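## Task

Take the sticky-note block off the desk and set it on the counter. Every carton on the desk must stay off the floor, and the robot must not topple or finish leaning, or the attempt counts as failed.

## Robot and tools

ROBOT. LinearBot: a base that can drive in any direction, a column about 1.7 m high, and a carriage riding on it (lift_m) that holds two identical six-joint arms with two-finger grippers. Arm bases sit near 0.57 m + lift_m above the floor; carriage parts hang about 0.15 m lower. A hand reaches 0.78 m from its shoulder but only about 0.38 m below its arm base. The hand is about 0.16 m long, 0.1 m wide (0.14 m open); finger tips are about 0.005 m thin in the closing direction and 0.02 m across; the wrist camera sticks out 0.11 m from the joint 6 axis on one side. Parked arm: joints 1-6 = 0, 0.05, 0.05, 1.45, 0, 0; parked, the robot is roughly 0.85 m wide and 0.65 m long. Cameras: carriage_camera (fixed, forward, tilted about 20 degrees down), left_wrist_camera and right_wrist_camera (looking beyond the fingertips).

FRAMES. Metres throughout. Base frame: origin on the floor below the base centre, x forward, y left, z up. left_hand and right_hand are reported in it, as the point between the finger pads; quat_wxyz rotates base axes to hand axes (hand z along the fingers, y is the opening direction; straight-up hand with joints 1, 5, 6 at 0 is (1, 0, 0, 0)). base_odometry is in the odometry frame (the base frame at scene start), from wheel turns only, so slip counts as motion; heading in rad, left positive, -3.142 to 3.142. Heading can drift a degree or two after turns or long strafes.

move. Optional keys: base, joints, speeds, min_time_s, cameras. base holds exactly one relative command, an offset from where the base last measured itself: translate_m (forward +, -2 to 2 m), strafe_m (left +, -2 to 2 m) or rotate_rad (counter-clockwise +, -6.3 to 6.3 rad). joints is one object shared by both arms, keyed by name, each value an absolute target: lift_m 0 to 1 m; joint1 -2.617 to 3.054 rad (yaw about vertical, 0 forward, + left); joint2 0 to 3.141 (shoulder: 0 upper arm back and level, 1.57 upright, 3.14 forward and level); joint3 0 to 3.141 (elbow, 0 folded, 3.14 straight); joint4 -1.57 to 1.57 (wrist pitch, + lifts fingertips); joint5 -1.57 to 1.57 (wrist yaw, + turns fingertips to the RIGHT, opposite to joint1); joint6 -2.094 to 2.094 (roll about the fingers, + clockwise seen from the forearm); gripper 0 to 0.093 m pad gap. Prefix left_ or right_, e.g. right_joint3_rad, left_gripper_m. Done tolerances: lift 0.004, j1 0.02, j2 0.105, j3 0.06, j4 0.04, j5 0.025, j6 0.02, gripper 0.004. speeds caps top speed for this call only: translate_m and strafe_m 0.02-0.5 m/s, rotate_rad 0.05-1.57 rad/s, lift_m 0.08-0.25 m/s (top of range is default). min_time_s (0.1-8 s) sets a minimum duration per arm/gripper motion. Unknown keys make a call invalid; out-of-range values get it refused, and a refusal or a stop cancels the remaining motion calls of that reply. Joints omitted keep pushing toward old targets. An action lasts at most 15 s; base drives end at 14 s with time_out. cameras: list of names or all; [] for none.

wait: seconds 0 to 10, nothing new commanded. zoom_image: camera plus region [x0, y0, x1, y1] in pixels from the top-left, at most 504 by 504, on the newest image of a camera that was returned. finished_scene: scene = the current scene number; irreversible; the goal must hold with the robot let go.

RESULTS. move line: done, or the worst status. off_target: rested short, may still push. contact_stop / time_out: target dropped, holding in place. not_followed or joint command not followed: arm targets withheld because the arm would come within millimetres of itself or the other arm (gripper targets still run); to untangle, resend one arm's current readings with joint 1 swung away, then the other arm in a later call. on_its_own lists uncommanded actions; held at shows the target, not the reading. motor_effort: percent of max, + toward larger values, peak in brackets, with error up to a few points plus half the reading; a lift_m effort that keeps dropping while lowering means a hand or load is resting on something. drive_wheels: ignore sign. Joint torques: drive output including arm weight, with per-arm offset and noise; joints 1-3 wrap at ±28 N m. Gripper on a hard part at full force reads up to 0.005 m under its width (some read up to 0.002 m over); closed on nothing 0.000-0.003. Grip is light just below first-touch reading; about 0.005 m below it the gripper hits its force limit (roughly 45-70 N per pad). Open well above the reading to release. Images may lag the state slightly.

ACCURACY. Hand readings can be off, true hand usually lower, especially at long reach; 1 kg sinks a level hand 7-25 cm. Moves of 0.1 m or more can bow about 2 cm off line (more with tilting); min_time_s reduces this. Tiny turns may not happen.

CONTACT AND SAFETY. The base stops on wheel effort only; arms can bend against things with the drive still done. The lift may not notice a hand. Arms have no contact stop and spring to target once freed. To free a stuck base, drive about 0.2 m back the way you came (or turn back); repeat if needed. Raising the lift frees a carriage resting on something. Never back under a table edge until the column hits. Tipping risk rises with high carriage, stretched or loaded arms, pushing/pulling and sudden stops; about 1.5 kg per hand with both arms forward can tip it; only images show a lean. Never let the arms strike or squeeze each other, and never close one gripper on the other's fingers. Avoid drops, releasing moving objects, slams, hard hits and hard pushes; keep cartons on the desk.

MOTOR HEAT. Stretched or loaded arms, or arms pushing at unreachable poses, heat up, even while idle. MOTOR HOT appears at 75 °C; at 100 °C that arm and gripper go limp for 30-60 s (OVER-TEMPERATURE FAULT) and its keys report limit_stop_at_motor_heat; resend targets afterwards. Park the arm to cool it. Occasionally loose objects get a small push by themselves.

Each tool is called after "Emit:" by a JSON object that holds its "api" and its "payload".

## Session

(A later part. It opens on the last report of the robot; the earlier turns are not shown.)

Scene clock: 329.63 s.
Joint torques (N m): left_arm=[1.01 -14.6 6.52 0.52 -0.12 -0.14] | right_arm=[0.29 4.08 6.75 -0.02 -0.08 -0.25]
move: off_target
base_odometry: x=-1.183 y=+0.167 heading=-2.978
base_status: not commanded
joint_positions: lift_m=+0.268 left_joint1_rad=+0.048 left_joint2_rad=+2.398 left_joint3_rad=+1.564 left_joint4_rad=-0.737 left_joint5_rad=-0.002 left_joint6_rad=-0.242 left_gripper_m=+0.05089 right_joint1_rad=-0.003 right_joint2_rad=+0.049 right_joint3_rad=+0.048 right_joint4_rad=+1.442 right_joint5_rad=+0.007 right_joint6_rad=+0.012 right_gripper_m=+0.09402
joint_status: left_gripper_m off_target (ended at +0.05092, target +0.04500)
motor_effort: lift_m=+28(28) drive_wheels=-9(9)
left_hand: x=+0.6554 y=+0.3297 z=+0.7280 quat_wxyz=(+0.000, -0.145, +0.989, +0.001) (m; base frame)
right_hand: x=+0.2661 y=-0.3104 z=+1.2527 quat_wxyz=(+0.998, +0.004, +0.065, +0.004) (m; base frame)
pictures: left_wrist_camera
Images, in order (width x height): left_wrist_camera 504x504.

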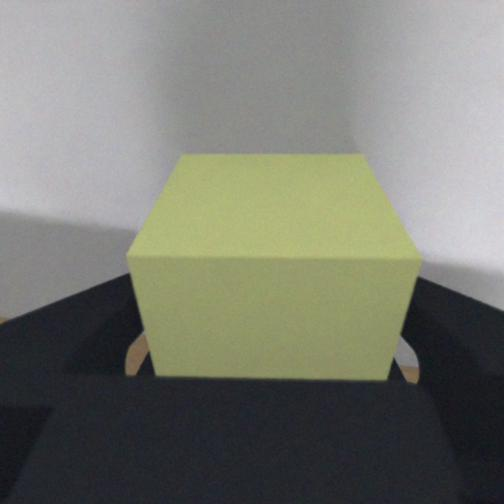

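Emit:
{"api": "move", "payload": {"joints": {"lift_m": 0.5}, "speeds": {"lift_m": 0.15}, "cameras": ["carriage_camera", "left_wrist_camera"]}}

Scene clock: 340.80 s.
Joint torques (N m): left_arm=[1.02 -14.99 6.56 0.53 -0.12 -0.14] | right_arm=[0.25 4.08 6.72 -0.02 -0.09 -0.24]
move: done
base_odometry: x=-1.183 y=+0.167 heading=-2.978
base_status: not commanded
joint_positions: lift_m=+0.500 left_joint1_rad=+0.048 left_joint2_rad=+2.400 left_joint3_rad=+1.564 left_joint4_rad=-0.738 left_joint5_rad=-0.002 left_joint6_rad=-0.242 left_gripper_m=+0.05089 right_joint1_rad=-0.003 right_joint2_rad=+0.049 right_joint3_rad=+0.048 right_joint4_rad=+1.442 right_joint5_rad=+0.007 right_joint6_rad=+0.012 right_gripper_m=+0.09402
joint_status: all done
motor_effort: lift_m=+31(39) drive_wheels=+3(10)
left_hand: x=+0.6547 y=+0.3297 z=+0.9586 quat_wxyz=(-0.002, -0.145, +0.989, +0.001) (m; base frame)
right_hand: x=+0.2661 y=-0.3104 z=+1.4844 quat_wxyz=(+0.998, +0.004, +0.065, +0.004) (m; base frame)
pictures: carriage_camera, left_wrist_camera
Images, in order (width x height): carriage_camera 504x504, left_wrist_camera 504x504.

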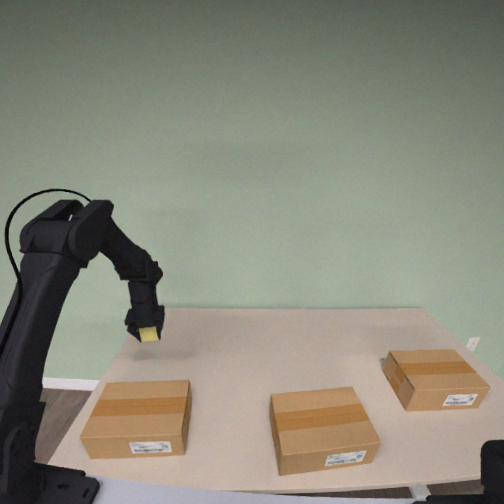

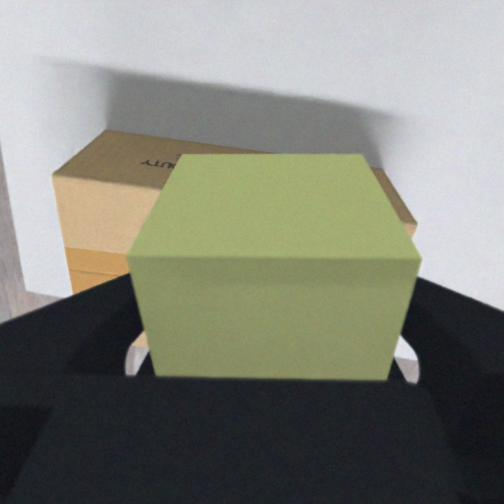

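Emit:
{"api": "move", "payload": {"base": {"translate_m": -0.5}, "joints": {"lift_m": 0.6}, "cameras": []}}

Emit:
{"api": "move", "payload": {"base": {"rotate_rad": 3.078}, "cameras": ["carriage_camera"]}}

Scene clock: 351.33 s.
Joint torques (N m): left_arm=[0.81 -15.02 6.52 0.53 -0.13 -0.13] | right_arm=[0.27 4.05 6.84 -0.06 -0.07 -0.24]
move: done
base_odometry: x=-0.690 y=+0.249 heading=-2.978
base_status: done
joint_positions: lift_m=+0.600 left_joint1_rad=+0.051 left_joint2_rad=+2.402 left_joint3_rad=+1.564 left_joint4_rad=-0.738 left_joint5_rad=-0.001 left_joint6_rad=-0.242 left_gripper_m=+0.05088 right_joint1_rad=-0.003 right_joint2_rad=+0.049 right_joint3_rad=+0.047 right_joint4_rad=+1.445 right_joint5_rad=+0.006 right_joint6_rad=+0.012 right_gripper_m=+0.09402
joint_status: all done
motor_effort: lift_m=+31(39) drive_wheels=-4(16)
left_hand: x=+0.6545 y=+0.3306 z=+1.0581 quat_wxyz=(-0.002, -0.146, +0.989, +0.001) (m; base frame)
right_hand: x=+0.2657 y=-0.3102 z=+1.5842 quat_wxyz=(+0.998, +0.004, +0.064, +0.004) (m; base frame)
pictures: none
No camera images: "cameras" was empty.

Scene clock: 355.57 s.
Joint torques (N m): left_arm=[0.43 -14.99 6.53 0.48 -0.11 -0.14] | right_arm=[0.27 4.05 6.84 -0.06 -0.08 -0.24]
move: done
base_odometry: x=-0.690 y=+0.249 heading=+0.100
base_status: done
joint_positions: lift_m=+0.600 left_joint1_rad=+0.057 left_joint2_rad=+2.402 left_joint3_rad=+1.564 left_joint4_rad=-0.733 left_joint5_rad=-0.003 left_joint6_rad=-0.243 left_gripper_m=+0.05086 right_joint1_rad=-0.003 right_joint2_rad=+0.049 right_joint3_rad=+0.047 right_joint4_rad=+1.444 right_joint5_rad=+0.006 right_joint6_rad=+0.012 right_gripper_m=+0.09404
joint_status: not commanded
motor_effort: lift_m=+31(31) drive_wheels=+7(19)
left_hand: x=+0.6555 y=+0.3335 z=+1.0580 quat_wxyz=(+0.000, -0.149, +0.989, +0.001) (m; base frame)
right_hand: x=+0.2658 y=-0.3102 z=+1.5841 quat_wxyz=(+0.998, +0.004, +0.064, +0.004) (m; base frame)
pictures: carriage_camera
Images, in order (width x height): carriage_camera 504x504.

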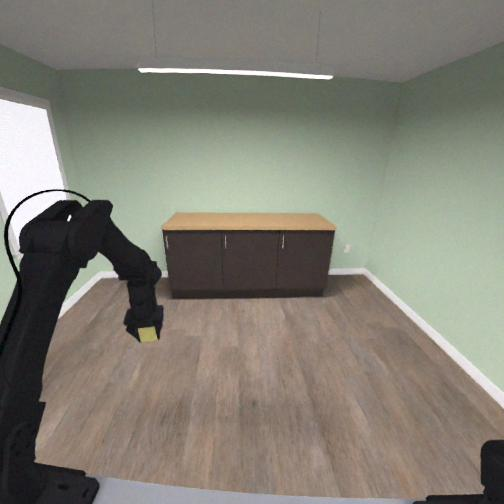

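Emit:
{"api": "move", "payload": {"base": {"translate_m": 1.5}, "cameras": ["carriage_camera"]}}

Scene clock: 364.77 s.
Joint torques (N m): left_arm=[0.39 -15.05 6.45 0.52 -0.12 -0.13] | right_arm=[0.27 4.1 6.84 -0.07 -0.07 -0.25]
move: done
base_odometry: x=+0.803 y=+0.401 heading=+0.101
base_status: done
joint_positions: lift_m=+0.600 left_joint1_rad=+0.057 left_joint2_rad=+2.402 left_joint3_rad=+1.564 left_joint4_rad=-0.737 left_joint5_rad=-0.003 left_joint6_rad=-0.243 left_gripper_m=+0.05086 right_joint1_rad=-0.003 right_joint2_rad=+0.049 right_joint3_rad=+0.047 right_joint4_rad=+1.446 right_joint5_rad=+0.006 right_joint6_rad=+0.012 right_gripper_m=+0.09404
joint_status: not commanded
motor_effort: lift_m=+31(31) drive_wheels=-11(24)
left_hand: x=+0.6545 y=+0.3334 z=+1.0581 quat_wxyz=(-0.002, -0.149, +0.989, +0.002) (m; base frame)
right_hand: x=+0.2655 y=-0.3102 z=+1.5842 quat_wxyz=(+0.998, +0.004, +0.064, +0.004) (m; base frame)
pictures: carriage_camera
Images, in order (width x height): carriage_camera 504x504.

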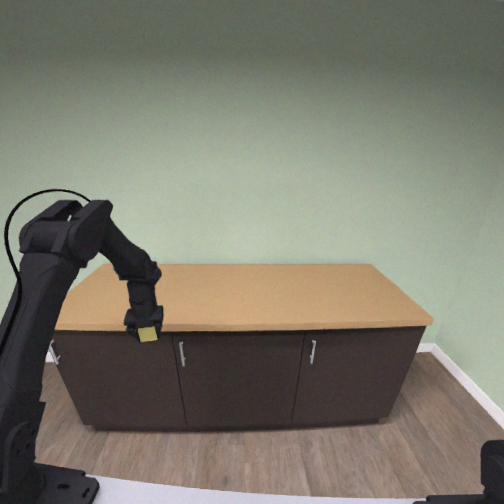

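Emit:
{"api": "move", "payload": {"base": {"translate_m": 0.34}, "cameras": ["carriage_camera", "left_wrist_camera"]}}

Emit:
{"api": "zoom_image", "payload": {"camera": "carriage_camera", "region": [60, 250, 260, 450]}}

Scene clock: 383.13 s.
Joint torques (N m): left_arm=[0.44 -15.06 6.43 0.54 -0.11 -0.13] | right_arm=[0.27 4.05 6.87 -0.08 -0.07 -0.25]
move: done
base_odometry: x=+1.141 y=+0.436 heading=+0.102
base_status: done
joint_positions: lift_m=+0.600 left_joint1_rad=+0.056 left_joint2_rad=+2.402 left_joint3_rad=+1.564 left_joint4_rad=-0.739 left_joint5_rad=-0.002 left_joint6_rad=-0.243 left_gripper_m=+0.05086 right_joint1_rad=-0.003 right_joint2_rad=+0.049 right_joint3_rad=+0.047 right_joint4_rad=+1.448 right_joint5_rad=+0.006 right_joint6_rad=+0.012 right_gripper_m=+0.09404
joint_status: not commanded
motor_effort: lift_m=+31(31) drive_wheels=-10(19)
left_hand: x=+0.6541 y=+0.3330 z=+1.0581 quat_wxyz=(-0.003, -0.149, +0.989, +0.001) (m; base frame)
right_hand: x=+0.2651 y=-0.3102 z=+1.5842 quat_wxyz=(+0.998, +0.004, +0.063, +0.004) (m; base frame)
pictures: carriage_camera, left_wrist_camera
Images, in order (width x height): carriage_camera 504x504, left_wrist_camera 504x504.

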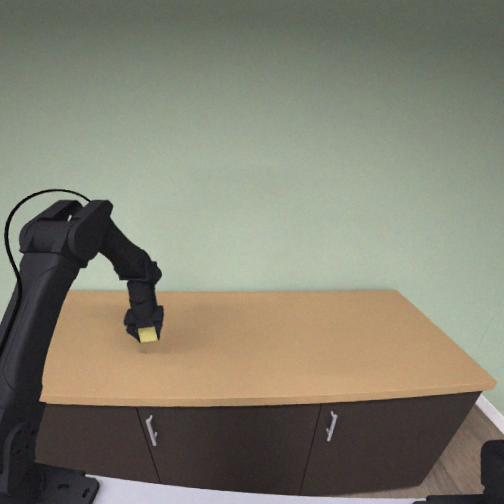

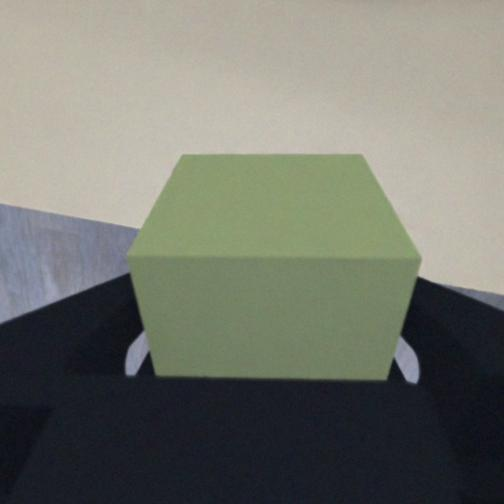

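Scaled by 2.520 from the camera's 504x504 image, which has a finer 720x720 frame.

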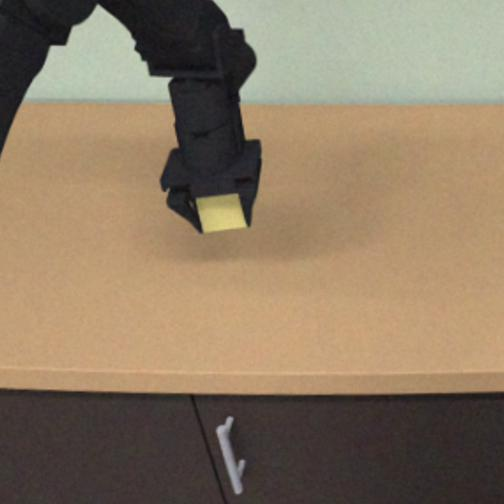

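Emit:
{"api": "move", "payload": {"base": {"translate_m": 0.08}, "joints": {"lift_m": 0.53}, "cameras": ["carriage_camera"]}}

Emit:
{"api": "zoom_image", "payload": {"camera": "carriage_camera", "region": [60, 250, 260, 450]}}

Emit:
{"api": "move", "payload": {"joints": {"lift_m": 0.5}, "speeds": {"lift_m": 0.08}, "cameras": ["carriage_camera"]}}

Emit:
{"api": "zoom_image", "payload": {"camera": "carriage_camera", "region": [60, 250, 260, 450]}}

Scene clock: 391.87 s.
Joint torques (N m): left_arm=[0.51 -15.01 6.52 0.56 -0.12 -0.13] | right_arm=[0.27 4.12 6.89 -0.11 -0.06 -0.24]
move: done
base_odometry: x=+1.220 y=+0.444 heading=+0.103
base_status: done
joint_positions: lift_m=+0.530 left_joint1_rad=+0.056 left_joint2_rad=+2.402 left_joint3_rad=+1.564 left_joint4_rad=-0.742 left_joint5_rad=-0.002 left_joint6_rad=-0.243 left_gripper_m=+0.05086 right_joint1_rad=-0.003 right_joint2_rad=+0.049 right_joint3_rad=+0.047 right_joint4_rad=+1.449 right_joint5_rad=+0.006 right_joint6_rad=+0.012 right_gripper_m=+0.09404
joint_status: all done
motor_effort: lift_m=+28(29) drive_wheels=+7(16)
left_hand: x=+0.6533 y=+0.3328 z=+0.9882 quat_wxyz=(-0.004, -0.148, +0.989, +0.002) (m; base frame)
right_hand: x=+0.2646 y=-0.3102 z=+1.5145 quat_wxyz=(+0.998, +0.004, +0.062, +0.004) (m; base frame)
pictures: carriage_camera
Images, in order (width x height): carriage_camera 504x504.

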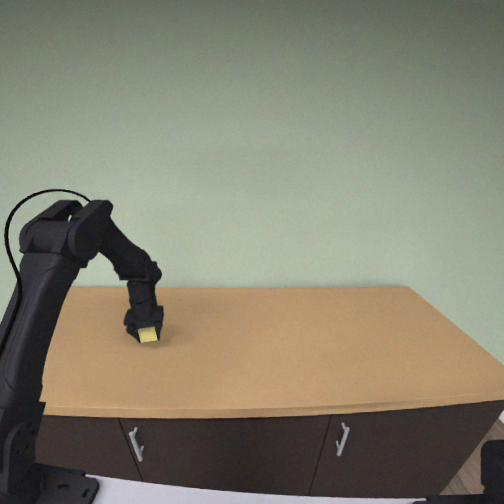

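Scaled by 2.520 from the camera's 504x504 image, which has a finer 720x720 frame.

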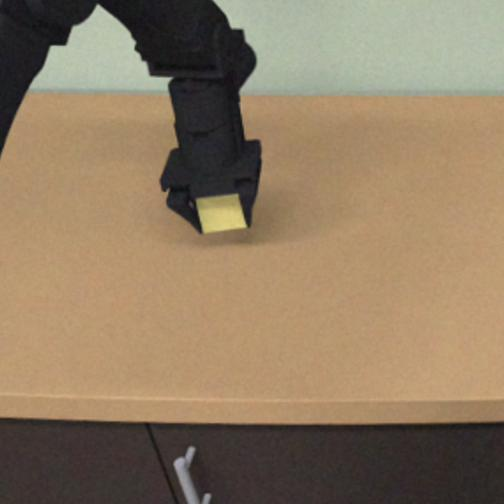

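Scene clock: 392.60 s.
Joint torques (N m): left_arm=[0.46 -14.97 6.54 0.59 -0.11 -0.15] | right_arm=[0.25 4.16 6.79 -0.11 -0.07 -0.24]
move: done
base_odometry: x=+1.220 y=+0.444 heading=+0.103
base_status: not commanded
joint_positions: lift_m=+0.500 left_joint1_rad=+0.056 left_joint2_rad=+2.402 left_joint3_rad=+1.564 left_joint4_rad=-0.741 left_joint5_rad=-0.002 left_joint6_rad=-0.243 left_gripper_m=+0.05086 right_joint1_rad=-0.003 right_joint2_rad=+0.049 right_joint3_rad=+0.047 right_joint4_rad=+1.449 right_joint5_rad=+0.006 right_joint6_rad=+0.012 right_gripper_m=+0.09404
joint_status: all done
motor_effort: lift_m=+28(29) drive_wheels=+6(10)
left_hand: x=+0.6535 y=+0.3328 z=+0.9582 quat_wxyz=(-0.004, -0.148, +0.989, +0.002) (m; base frame)
right_hand: x=+0.2646 y=-0.3102 z=+1.4846 quat_wxyz=(+0.998, +0.004, +0.062, +0.004) (m; base frame)
pictures: carriage_camera
Images, in order (width x height): carriage_camera 504x504.

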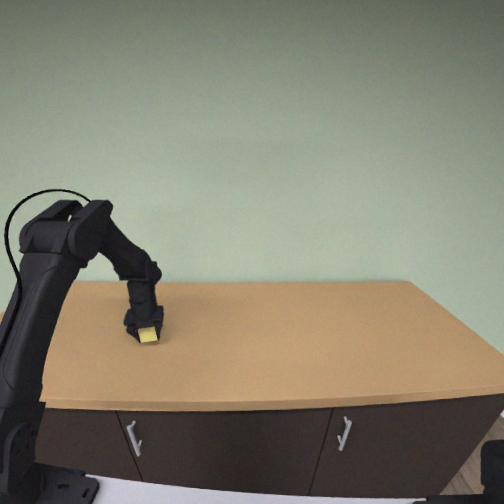

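Scaled by 2.520 from the camera's 504x504 image, which has a finer 720x720 frame.

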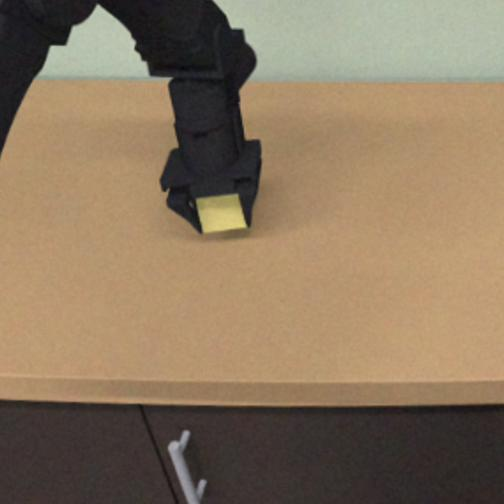

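Emit:
{"api": "move", "payload": {"joints": {"lift_m": 0.485}, "speeds": {"lift_m": 0.08}, "cameras": []}}

Emit:
{"api": "move", "payload": {"joints": {"lift_m": 0.475}, "speeds": {"lift_m": 0.08}, "cameras": ["carriage_camera"]}}

Emit:
{"api": "zoom_image", "payload": {"camera": "carriage_camera", "region": [60, 250, 260, 450]}}

Scene clock: 398.13 s.
Joint torques (N m): left_arm=[0.46 -15.16 6.49 0.54 -0.11 -0.13] | right_arm=[0.25 4.11 6.84 -0.1 -0.07 -0.25]
move: done
base_odometry: x=+1.220 y=+0.444 heading=+0.103
base_status: not commanded
joint_positions: lift_m=+0.485 left_joint1_rad=+0.056 left_joint2_rad=+2.402 left_joint3_rad=+1.564 left_joint4_rad=-0.741 left_joint5_rad=-0.002 left_joint6_rad=-0.243 left_gripper_m=+0.05086 right_joint1_rad=-0.003 right_joint2_rad=+0.049 right_joint3_rad=+0.047 right_joint4_rad=+1.449 right_joint5_rad=+0.006 right_joint6_rad=+0.012 right_gripper_m=+0.09404
joint_status: all done
motor_effort: lift_m=+28(29) drive_wheels=+6(9)
left_hand: x=+0.6535 y=+0.3328 z=+0.9430 quat_wxyz=(-0.004, -0.148, +0.989, +0.002) (m; base frame)
right_hand: x=+0.2646 y=-0.3102 z=+1.4696 quat_wxyz=(+0.998, +0.004, +0.062, +0.004) (m; base frame)
pictures: none
No camera images: "cameras" was empty.

Scene clock: 398.63 s.
Joint torques (N m): left_arm=[0.49 -15.01 6.56 0.57 -0.12 -0.13] | right_arm=[0.24 4.16 6.84 -0.11 -0.06 -0.22]
move: done
base_odometry: x=+1.220 y=+0.444 heading=+0.103
base_status: not commanded
joint_positions: lift_m=+0.475 left_joint1_rad=+0.056 left_joint2_rad=+2.402 left_joint3_rad=+1.564 left_joint4_rad=-0.740 left_joint5_rad=-0.002 left_joint6_rad=-0.243 left_gripper_m=+0.05086 right_joint1_rad=-0.003 right_joint2_rad=+0.049 right_joint3_rad=+0.047 right_joint4_rad=+1.449 right_joint5_rad=+0.006 right_joint6_rad=+0.012 right_gripper_m=+0.09404
joint_status: all done
motor_effort: lift_m=+28(29) drive_wheels=+7(10)
left_hand: x=+0.6536 y=+0.3328 z=+0.9330 quat_wxyz=(-0.004, -0.148, +0.989, +0.002) (m; base frame)
right_hand: x=+0.2646 y=-0.3102 z=+1.4596 quat_wxyz=(+0.998, +0.004, +0.062, +0.004) (m; base frame)
pictures: carriage_camera
Images, in order (width x height): carriage_camera 504x504.

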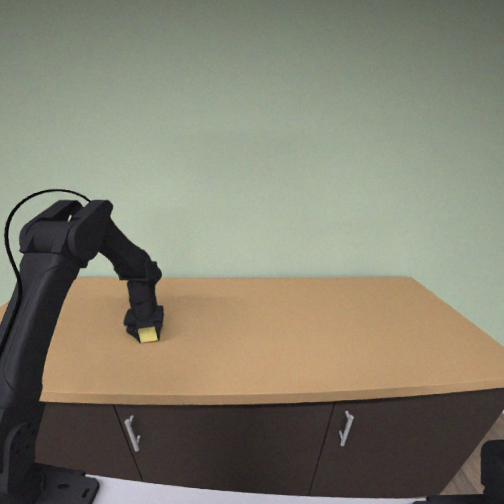

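Scaled by 2.520 from the camera's 504x504 image, which has a finer 720x720 frame.

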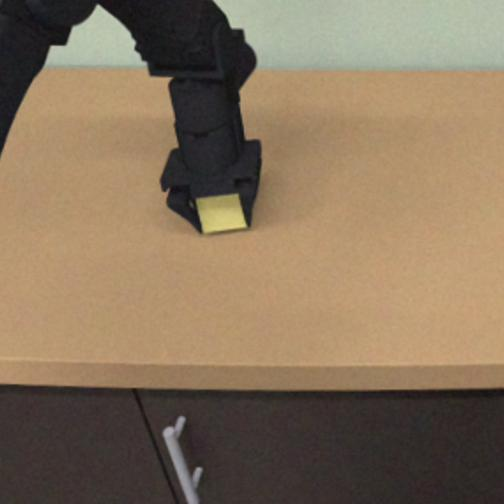

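Emit:
{"api": "move", "payload": {"joints": {"lift_m": 0.465}, "speeds": {"lift_m": 0.08}, "cameras": []}}

Emit:
{"api": "move", "payload": {"joints": {"lift_m": 0.458}, "speeds": {"lift_m": 0.08}, "cameras": ["carriage_camera"]}}

Emit:
{"api": "zoom_image", "payload": {"camera": "carriage_camera", "region": [100, 280, 200, 380]}}

Scene clock: 404.07 s.
Joint torques (N m): left_arm=[0.49 -14.8 6.46 0.53 -0.11 -0.14] | right_arm=[0.32 4.11 6.86 -0.12 -0.07 -0.24]
move: done
base_odometry: x=+1.220 y=+0.444 heading=+0.103
base_status: not commanded
joint_positions: lift_m=+0.465 left_joint1_rad=+0.056 left_joint2_rad=+2.402 left_joint3_rad=+1.564 left_joint4_rad=-0.740 left_joint5_rad=-0.002 left_joint6_rad=-0.243 left_gripper_m=+0.05086 right_joint1_rad=-0.003 right_joint2_rad=+0.049 right_joint3_rad=+0.047 right_joint4_rad=+1.449 right_joint5_rad=+0.006 right_joint6_rad=+0.012 right_gripper_m=+0.09404
joint_status: all done
motor_effort: lift_m=+28(29) drive_wheels=+6(12)
left_hand: x=+0.6536 y=+0.3328 z=+0.9230 quat_wxyz=(-0.004, -0.148, +0.989, +0.002) (m; base frame)
right_hand: x=+0.2646 y=-0.3102 z=+1.4496 quat_wxyz=(+0.998, +0.004, +0.062, +0.004) (m; base frame)
pictures: none
No camera images: "cameras" was empty.

Scene clock: 404.53 s.
Joint torques (N m): left_arm=[0.53 -14.87 6.28 0.55 -0.13 -0.13] | right_arm=[0.29 4.16 6.83 -0.11 -0.07 -0.24]
move: done
base_odometry: x=+1.220 y=+0.444 heading=+0.103
base_status: not commanded
joint_positions: lift_m=+0.458 left_joint1_rad=+0.056 left_joint2_rad=+2.401 left_joint3_rad=+1.566 left_joint4_rad=-0.739 left_joint5_rad=-0.002 left_joint6_rad=-0.243 left_gripper_m=+0.05086 right_joint1_rad=-0.003 right_joint2_rad=+0.049 right_joint3_rad=+0.046 right_joint4_rad=+1.449 right_joint5_rad=+0.006 right_joint6_rad=+0.012 right_gripper_m=+0.09404
joint_status: all done
motor_effort: lift_m=+26(27) drive_wheels=-10(11)
left_hand: x=+0.6551 y=+0.3329 z=+0.9173 quat_wxyz=(-0.001, -0.148, +0.989, +0.001) (m; base frame)
right_hand: x=+0.2646 y=-0.3102 z=+1.4426 quat_wxyz=(+0.998, +0.004, +0.062, +0.004) (m; base frame)
pictures: carriage_camera
Images, in order (width x height): carriage_camera 504x504.

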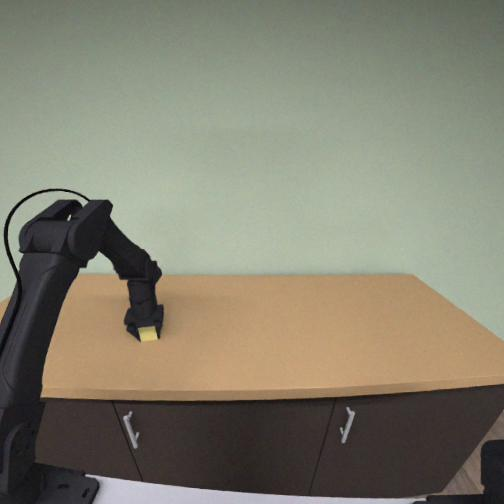

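Scaled by 5.040 from the camera's 504x504 image, which has a finer 720x720 frame.

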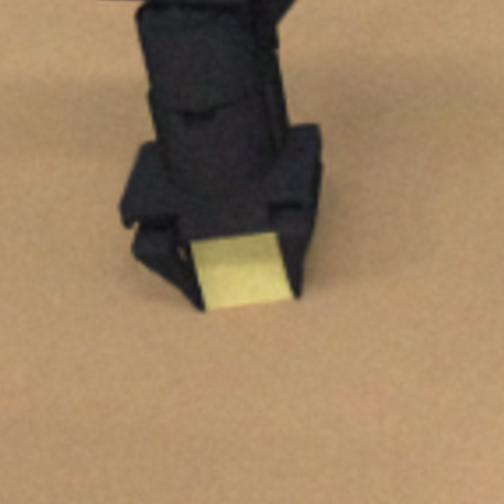

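Emit:
{"api": "move", "payload": {"joints": {"left_gripper_m": 0.062}, "min_time_s": 1, "cameras": []}}

Emit:
{"api": "move", "payload": {"joints": {"left_gripper_m": 0.085}, "min_time_s": 0.8, "cameras": ["left_wrist_camera"]}}

Emit:
{"api": "move", "payload": {"joints": {"lift_m": 0.6}, "speeds": {"lift_m": 0.12}, "cameras": ["carriage_camera", "left_wrist_camera"]}}

Scene clock: 413.63 s.
Joint torques (N m): left_arm=[0.5 -14.87 6.32 0.54 -0.11 -0.14] | right_arm=[0.29 4.18 6.89 -0.11 -0.08 -0.24]
move: done
base_odometry: x=+1.220 y=+0.444 heading=+0.103
base_status: not commanded
joint_positions: lift_m=+0.458 left_joint1_rad=+0.055 left_joint2_rad=+2.401 left_joint3_rad=+1.566 left_joint4_rad=-0.739 left_joint5_rad=-0.002 left_joint6_rad=-0.243 left_gripper_m=+0.06193 right_joint1_rad=-0.003 right_joint2_rad=+0.049 right_joint3_rad=+0.046 right_joint4_rad=+1.449 right_joint5_rad=+0.006 right_joint6_rad=+0.012 right_gripper_m=+0.09404
joint_status: all done
motor_effort: lift_m=+26(26) drive_wheels=-12(12)
left_hand: x=+0.6551 y=+0.3327 z=+0.9173 quat_wxyz=(-0.001, -0.148, +0.989, +0.001) (m; base frame)
right_hand: x=+0.2646 y=-0.3102 z=+1.4426 quat_wxyz=(+0.998, +0.004, +0.062, +0.004) (m; base frame)
pictures: none
No camera images: "cameras" was empty.

Scene clock: 414.73 s.
Joint torques (N m): left_arm=[0.44 -14.84 6.31 0.54 -0.12 -0.13] | right_arm=[0.27 4.18 6.89 -0.11 -0.08 -0.23]
move: done
base_odometry: x=+1.220 y=+0.444 heading=+0.103
base_status: not commanded
joint_positions: lift_m=+0.458 left_joint1_rad=+0.055 left_joint2_rad=+2.401 left_joint3_rad=+1.566 left_joint4_rad=-0.739 left_joint5_rad=-0.002 left_joint6_rad=-0.243 left_gripper_m=+0.08491 right_joint1_rad=-0.003 right_joint2_rad=+0.049 right_joint3_rad=+0.046 right_joint4_rad=+1.449 right_joint5_rad=+0.006 right_joint6_rad=+0.012 right_gripper_m=+0.09404
joint_status: all done
motor_effort: lift_m=+26(26) drive_wheels=-10(13)
left_hand: x=+0.6551 y=+0.3327 z=+0.9173 quat_wxyz=(-0.001, -0.148, +0.989, +0.001) (m; base frame)
right_hand: x=+0.2646 y=-0.3102 z=+1.4426 quat_wxyz=(+0.998, +0.004, +0.062, +0.004) (m; base frame)
pictures: left_wrist_camera
Images, in order (width x height): left_wrist_camera 504x504.

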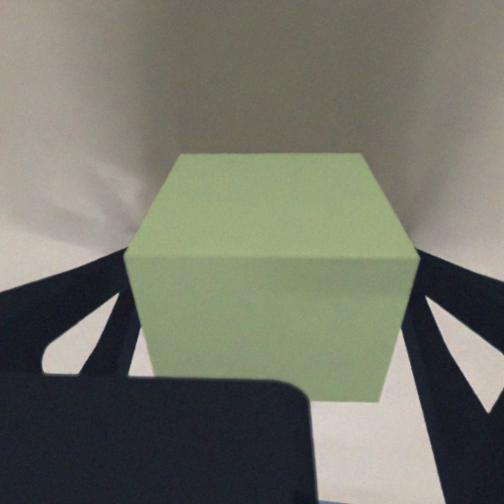

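Scene clock: 416.33 s.
Joint torques (N m): left_arm=[0.5 -14.97 6.3 0.54 -0.12 -0.13] | right_arm=[0.27 4.15 6.89 -0.11 -0.08 -0.24]
move: done
base_odometry: x=+1.220 y=+0.444 heading=+0.103
base_status: not commanded
joint_positions: lift_m=+0.600 left_joint1_rad=+0.055 left_joint2_rad=+2.402 left_joint3_rad=+1.566 left_joint4_rad=-0.740 left_joint5_rad=-0.002 left_joint6_rad=-0.243 left_gripper_m=+0.08492 right_joint1_rad=-0.003 right_joint2_rad=+0.049 right_joint3_rad=+0.046 right_joint4_rad=+1.449 right_joint5_rad=+0.006 right_joint6_rad=+0.012 right_gripper_m=+0.09404
joint_status: all done
motor_effort: lift_m=+31(38) drive_wheels=+9(11)
left_hand: x=+0.6546 y=+0.3326 z=+1.0585 quat_wxyz=(-0.002, -0.148, +0.989, +0.001) (m; base frame)
right_hand: x=+0.2646 y=-0.3102 z=+1.5842 quat_wxyz=(+0.998, +0.004, +0.062, +0.004) (m; base frame)
pictures: carriage_camera, left_wrist_camera
Images, in order (width x height): carriage_camera 504x504, left_wrist_camera 504x504.

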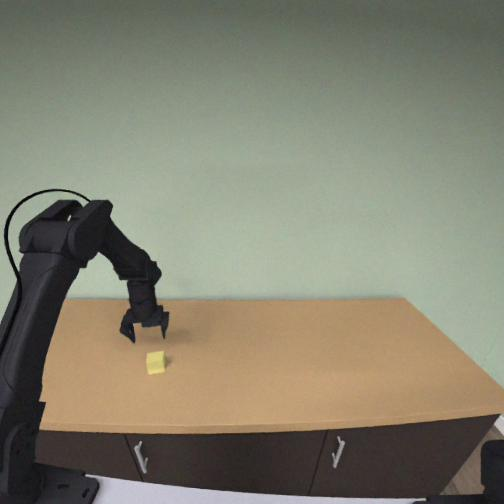

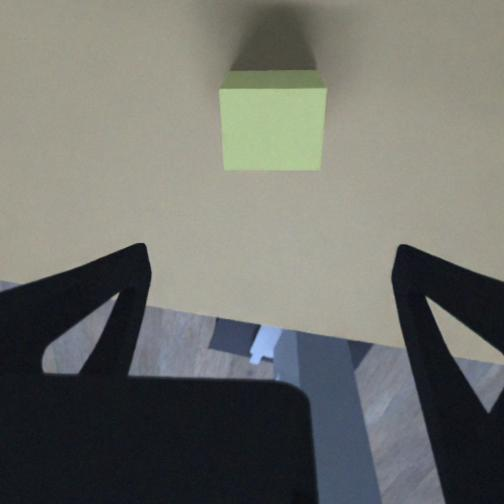

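Emit:
{"api": "move", "payload": {"base": {"translate_m": -0.5}, "cameras": ["carriage_camera"]}}

Emit:
{"api": "move", "payload": {"joints": {"left_joint1_rad": 0, "left_joint2_rad": 0.05, "left_joint3_rad": 0.05, "left_joint4_rad": 1.45, "left_joint5_rad": 0, "left_joint6_rad": 0}, "cameras": []}}

Emit:
{"api": "move", "payload": {"joints": {"left_joint1_rad": 0, "left_joint2_rad": 2.4, "left_joint3_rad": 1.565, "left_joint4_rad": -0.735, "left_joint5_rad": 0, "left_joint6_rad": 0, "left_gripper_m": 0.093}, "cameras": ["carriage_camera"]}}

Scene clock: 466.87 s.
Joint torques (N m): left_arm=[0.59 -14.99 6.37 0.51 -0.16 -0.13] | right_arm=[0.27 4.15 6.84 -0.13 -0.06 -0.24]
move: done
base_odometry: x=+0.723 y=+0.392 heading=+0.104
base_status: done
joint_positions: lift_m=+0.600 left_joint1_rad=+0.054 left_joint2_rad=+2.402 left_joint3_rad=+1.566 left_joint4_rad=-0.736 left_joint5_rad=-0.002 left_joint6_rad=-0.243 left_gripper_m=+0.08492 right_joint1_rad=-0.003 right_joint2_rad=+0.049 right_joint3_rad=+0.046 right_joint4_rad=+1.450 right_joint5_rad=+0.006 right_joint6_rad=+0.012 right_gripper_m=+0.09404
joint_status: not commanded
motor_effort: lift_m=+31(31) drive_wheels=-9(19)
left_hand: x=+0.6555 y=+0.3321 z=+1.0584 quat_wxyz=(-0.001, -0.148, +0.989, +0.001) (m; base frame)
right_hand: x=+0.2644 y=-0.3102 z=+1.5842 quat_wxyz=(+0.998, +0.004, +0.062, +0.004) (m; base frame)
pictures: carriage_camera
Images, in order (width x height): carriage_camera 504x504.

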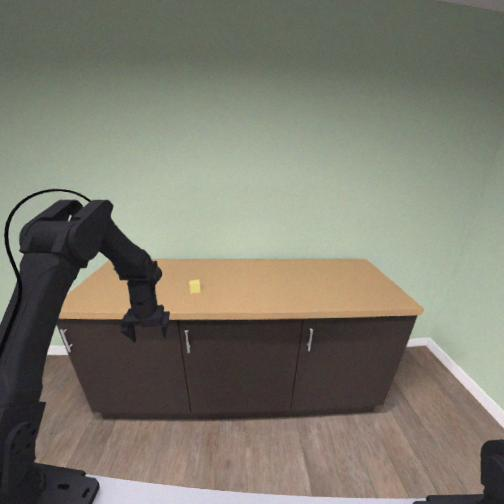

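Scene clock: 469.10 s.
Joint torques (N m): left_arm=[0.18 3.51 4.67 -0.06 -0.11 0.06] | right_arm=[0.27 4.18 6.89 -0.13 -0.07 -0.25]
move: done
base_odometry: x=+0.723 y=+0.392 heading=+0.104
base_status: not commanded
joint_positions: lift_m=+0.600 left_joint1_rad=+0.005 left_joint2_rad=+0.059 left_joint3_rad=+0.063 left_joint4_rad=+1.435 left_joint5_rad=-0.002 left_joint6_rad=-0.009 left_gripper_m=+0.08492 right_joint1_rad=-0.003 right_joint2_rad=+0.049 right_joint3_rad=+0.046 right_joint4_rad=+1.450 right_joint5_rad=+0.006 right_joint6_rad=+0.012 right_gripper_m=+0.09404
joint_status: all done
motor_effort: lift_m=+31(31) drive_wheels=-10(11)
left_hand: x=+0.2663 y=+0.3094 z=+1.5882 quat_wxyz=(+0.998, -0.001, +0.066, -0.002) (m; base frame)
right_hand: x=+0.2644 y=-0.3102 z=+1.5842 quat_wxyz=(+0.998, +0.004, +0.062, +0.004) (m; base frame)
pictures: none
No camera images: "cameras" was empty.

Scene clock: 471.37 s.
Joint torques (N m): left_arm=[0.21 -13.41 7.86 0.43 -0.11 0.05] | right_arm=[0.25 4.18 6.83 -0.13 -0.07 -0.23]
move: done
base_odometry: x=+0.723 y=+0.392 heading=+0.104
base_status: not commanded
joint_positions: lift_m=+0.600 left_joint1_rad=+0.005 left_joint2_rad=+2.386 left_joint3_rad=+1.546 left_joint4_rad=-0.719 left_joint5_rad=-0.002 left_joint6_rad=-0.008 left_gripper_m=+0.09292 right_joint1_rad=-0.003 right_joint2_rad=+0.049 right_joint3_rad=+0.046 right_joint4_rad=+1.450 right_joint5_rad=+0.006 right_joint6_rad=+0.012 right_gripper_m=+0.09404
joint_status: all done
motor_effort: lift_m=+31(31) drive_wheels=+5(12)
left_hand: x=+0.6560 y=+0.3115 z=+1.0605 quat_wxyz=(+0.006, -0.007, +1.000, +0.001) (m; base frame)
right_hand: x=+0.2644 y=-0.3102 z=+1.5842 quat_wxyz=(+0.998, +0.004, +0.062, +0.004) (m; base frame)
pictures: carriage_camera
Images, in order (width x height): carriage_camera 504x504.

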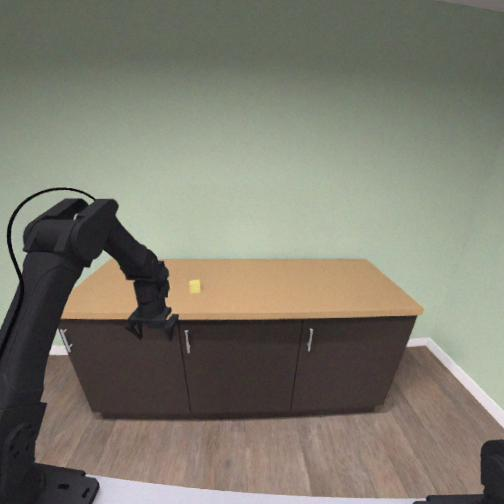

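Emit:
{"api": "move", "payload": {"joints": {"left_joint2_rad": 2.766, "left_joint3_rad": 2.285, "left_joint4_rad": -1.09}, "cameras": []}}

Emit:
{"api": "move", "payload": {"joints": {"left_joint2_rad": 2.847, "left_joint3_rad": 2.174, "left_joint4_rad": -0.627}, "cameras": []}}

Emit:
{"api": "move", "payload": {"joints": {"left_joint2_rad": 2.243, "left_joint3_rad": 1.264, "left_joint4_rad": -0.592}, "cameras": []}}

Emit:
{"api": "move", "payload": {"joints": {"left_joint2_rad": 0.05, "left_joint3_rad": 0.05, "left_joint4_rad": 1.45, "lift_m": 0.3}, "cameras": ["carriage_camera"]}}

Scene clock: 521.47 s.
Joint torques (N m): left_arm=[0.16 -15.39 9.02 0.47 -0.1 0.05] | right_arm=[0.25 4.19 6.89 -0.12 -0.07 -0.25]
move: done
base_odometry: x=+0.723 y=+0.392 heading=+0.104
base_status: not commanded
joint_positions: lift_m=+0.600 left_joint1_rad=+0.005 left_joint2_rad=+2.741 left_joint3_rad=+2.262 left_joint4_rad=-1.074 left_joint5_rad=-0.002 left_joint6_rad=-0.008 left_gripper_m=+0.09292 right_joint1_rad=-0.003 right_joint2_rad=+0.049 right_joint3_rad=+0.046 right_joint4_rad=+1.450 right_joint5_rad=+0.006 right_joint6_rad=+0.012 right_gripper_m=+0.09404
joint_status: all done
motor_effort: lift_m=+31(31) drive_wheels=+6(8)
left_hand: x=+0.7455 y=+0.3119 z=+1.0655 quat_wxyz=(+0.009, -0.007, +1.000, +0.001) (m; base frame)
right_hand: x=+0.2644 y=-0.3102 z=+1.5842 quat_wxyz=(+0.998, +0.004, +0.062, +0.004) (m; base frame)
pictures: none
No camera images: "cameras" was empty.

Scene clock: 522.73 s.
Joint torques (N m): left_arm=[0.2 -16.94 5.96 1.39 -0.09 0.05] | right_arm=[0.25 4.19 6.89 -0.12 -0.07 -0.24]
move: done
base_odometry: x=+0.723 y=+0.392 heading=+0.104
base_status: not commanded
joint_positions: lift_m=+0.600 left_joint1_rad=+0.005 left_joint2_rad=+2.832 left_joint3_rad=+2.184 left_joint4_rad=-0.638 left_joint5_rad=-0.002 left_joint6_rad=-0.008 left_gripper_m=+0.09292 right_joint1_rad=-0.003 right_joint2_rad=+0.049 right_joint3_rad=+0.046 right_joint4_rad=+1.450 right_joint5_rad=+0.006 right_joint6_rad=+0.012 right_gripper_m=+0.09404
joint_status: all done
motor_effort: lift_m=+31(31) drive_wheels=+6(7)
left_hand: x=+0.8051 y=+0.3122 z=+1.0126 quat_wxyz=(+0.142, -0.007, +0.990, +0.001) (m; base frame)
right_hand: x=+0.2644 y=-0.3102 z=+1.5842 quat_wxyz=(+0.998, +0.004, +0.062, +0.004) (m; base frame)
pictures: none
No camera images: "cameras" was empty.

Scene clock: 524.17 s.
Joint torques (N m): left_arm=[0.21 -16.17 4.08 0.63 -0.11 0.04] | right_arm=[0.27 4.18 6.86 -0.13 -0.08 -0.24]
move: done
base_odometry: x=+0.723 y=+0.392 heading=+0.104
base_status: not commanded
joint_positions: lift_m=+0.600 left_joint1_rad=+0.005 left_joint2_rad=+2.275 left_joint3_rad=+1.275 left_joint4_rad=-0.603 left_joint5_rad=-0.002 left_joint6_rad=-0.008 left_gripper_m=+0.09292 right_joint1_rad=-0.003 right_joint2_rad=+0.049 right_joint3_rad=+0.046 right_joint4_rad=+1.450 right_joint5_rad=+0.006 right_joint6_rad=+0.012 right_gripper_m=+0.09404
joint_status: all done
motor_effort: lift_m=+31(31) drive_wheels=+6(8)
left_hand: x=+0.5985 y=+0.3112 z=+1.0497 quat_wxyz=(-0.016, -0.007, +1.000, +0.001) (m; base frame)
right_hand: x=+0.2644 y=-0.3102 z=+1.5842 quat_wxyz=(+0.998, +0.004, +0.062, +0.004) (m; base frame)
pictures: none
No camera images: "cameras" was empty.

Scene clock: 526.33 s.
Joint torques (N m): left_arm=[0.21 3.49 4.66 -0.06 -0.1 0.04] | right_arm=[0.28 4.19 6.84 -0.14 -0.08 -0.25]
move: done
base_odometry: x=+0.723 y=+0.392 heading=+0.104
base_status: not commanded
joint_positions: lift_m=+0.300 left_joint1_rad=+0.005 left_joint2_rad=+0.059 left_joint3_rad=+0.063 left_joint4_rad=+1.435 left_joint5_rad=-0.002 left_joint6_rad=-0.008 left_gripper_m=+0.09292 right_joint1_rad=-0.003 right_joint2_rad=+0.049 right_joint3_rad=+0.046 right_joint4_rad=+1.450 right_joint5_rad=+0.006 right_joint6_rad=+0.012 right_gripper_m=+0.09404
joint_status: all done
motor_effort: lift_m=+28(29) drive_wheels=-11(11)
left_hand: x=+0.2663 y=+0.3094 z=+1.2884 quat_wxyz=(+0.998, -0.001, +0.066, -0.001) (m; base frame)
right_hand: x=+0.2644 y=-0.3102 z=+1.2845 quat_wxyz=(+0.998, +0.004, +0.062, +0.004) (m; base frame)
pictures: carriage_camera
Images, in order (width x height): carriage_camera 504x504.

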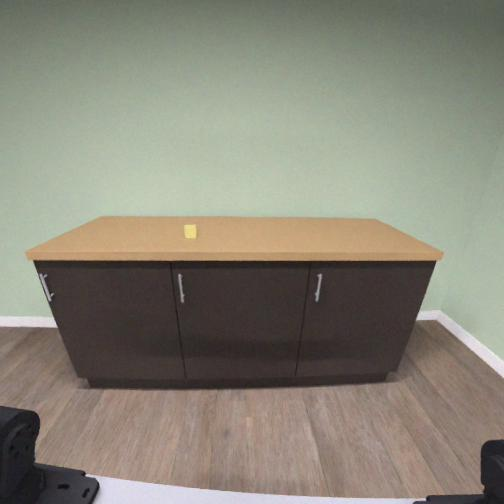

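Emit:
{"api": "finished_scene", "payload": {"scene": 1}}

The scene is finished: the task was done.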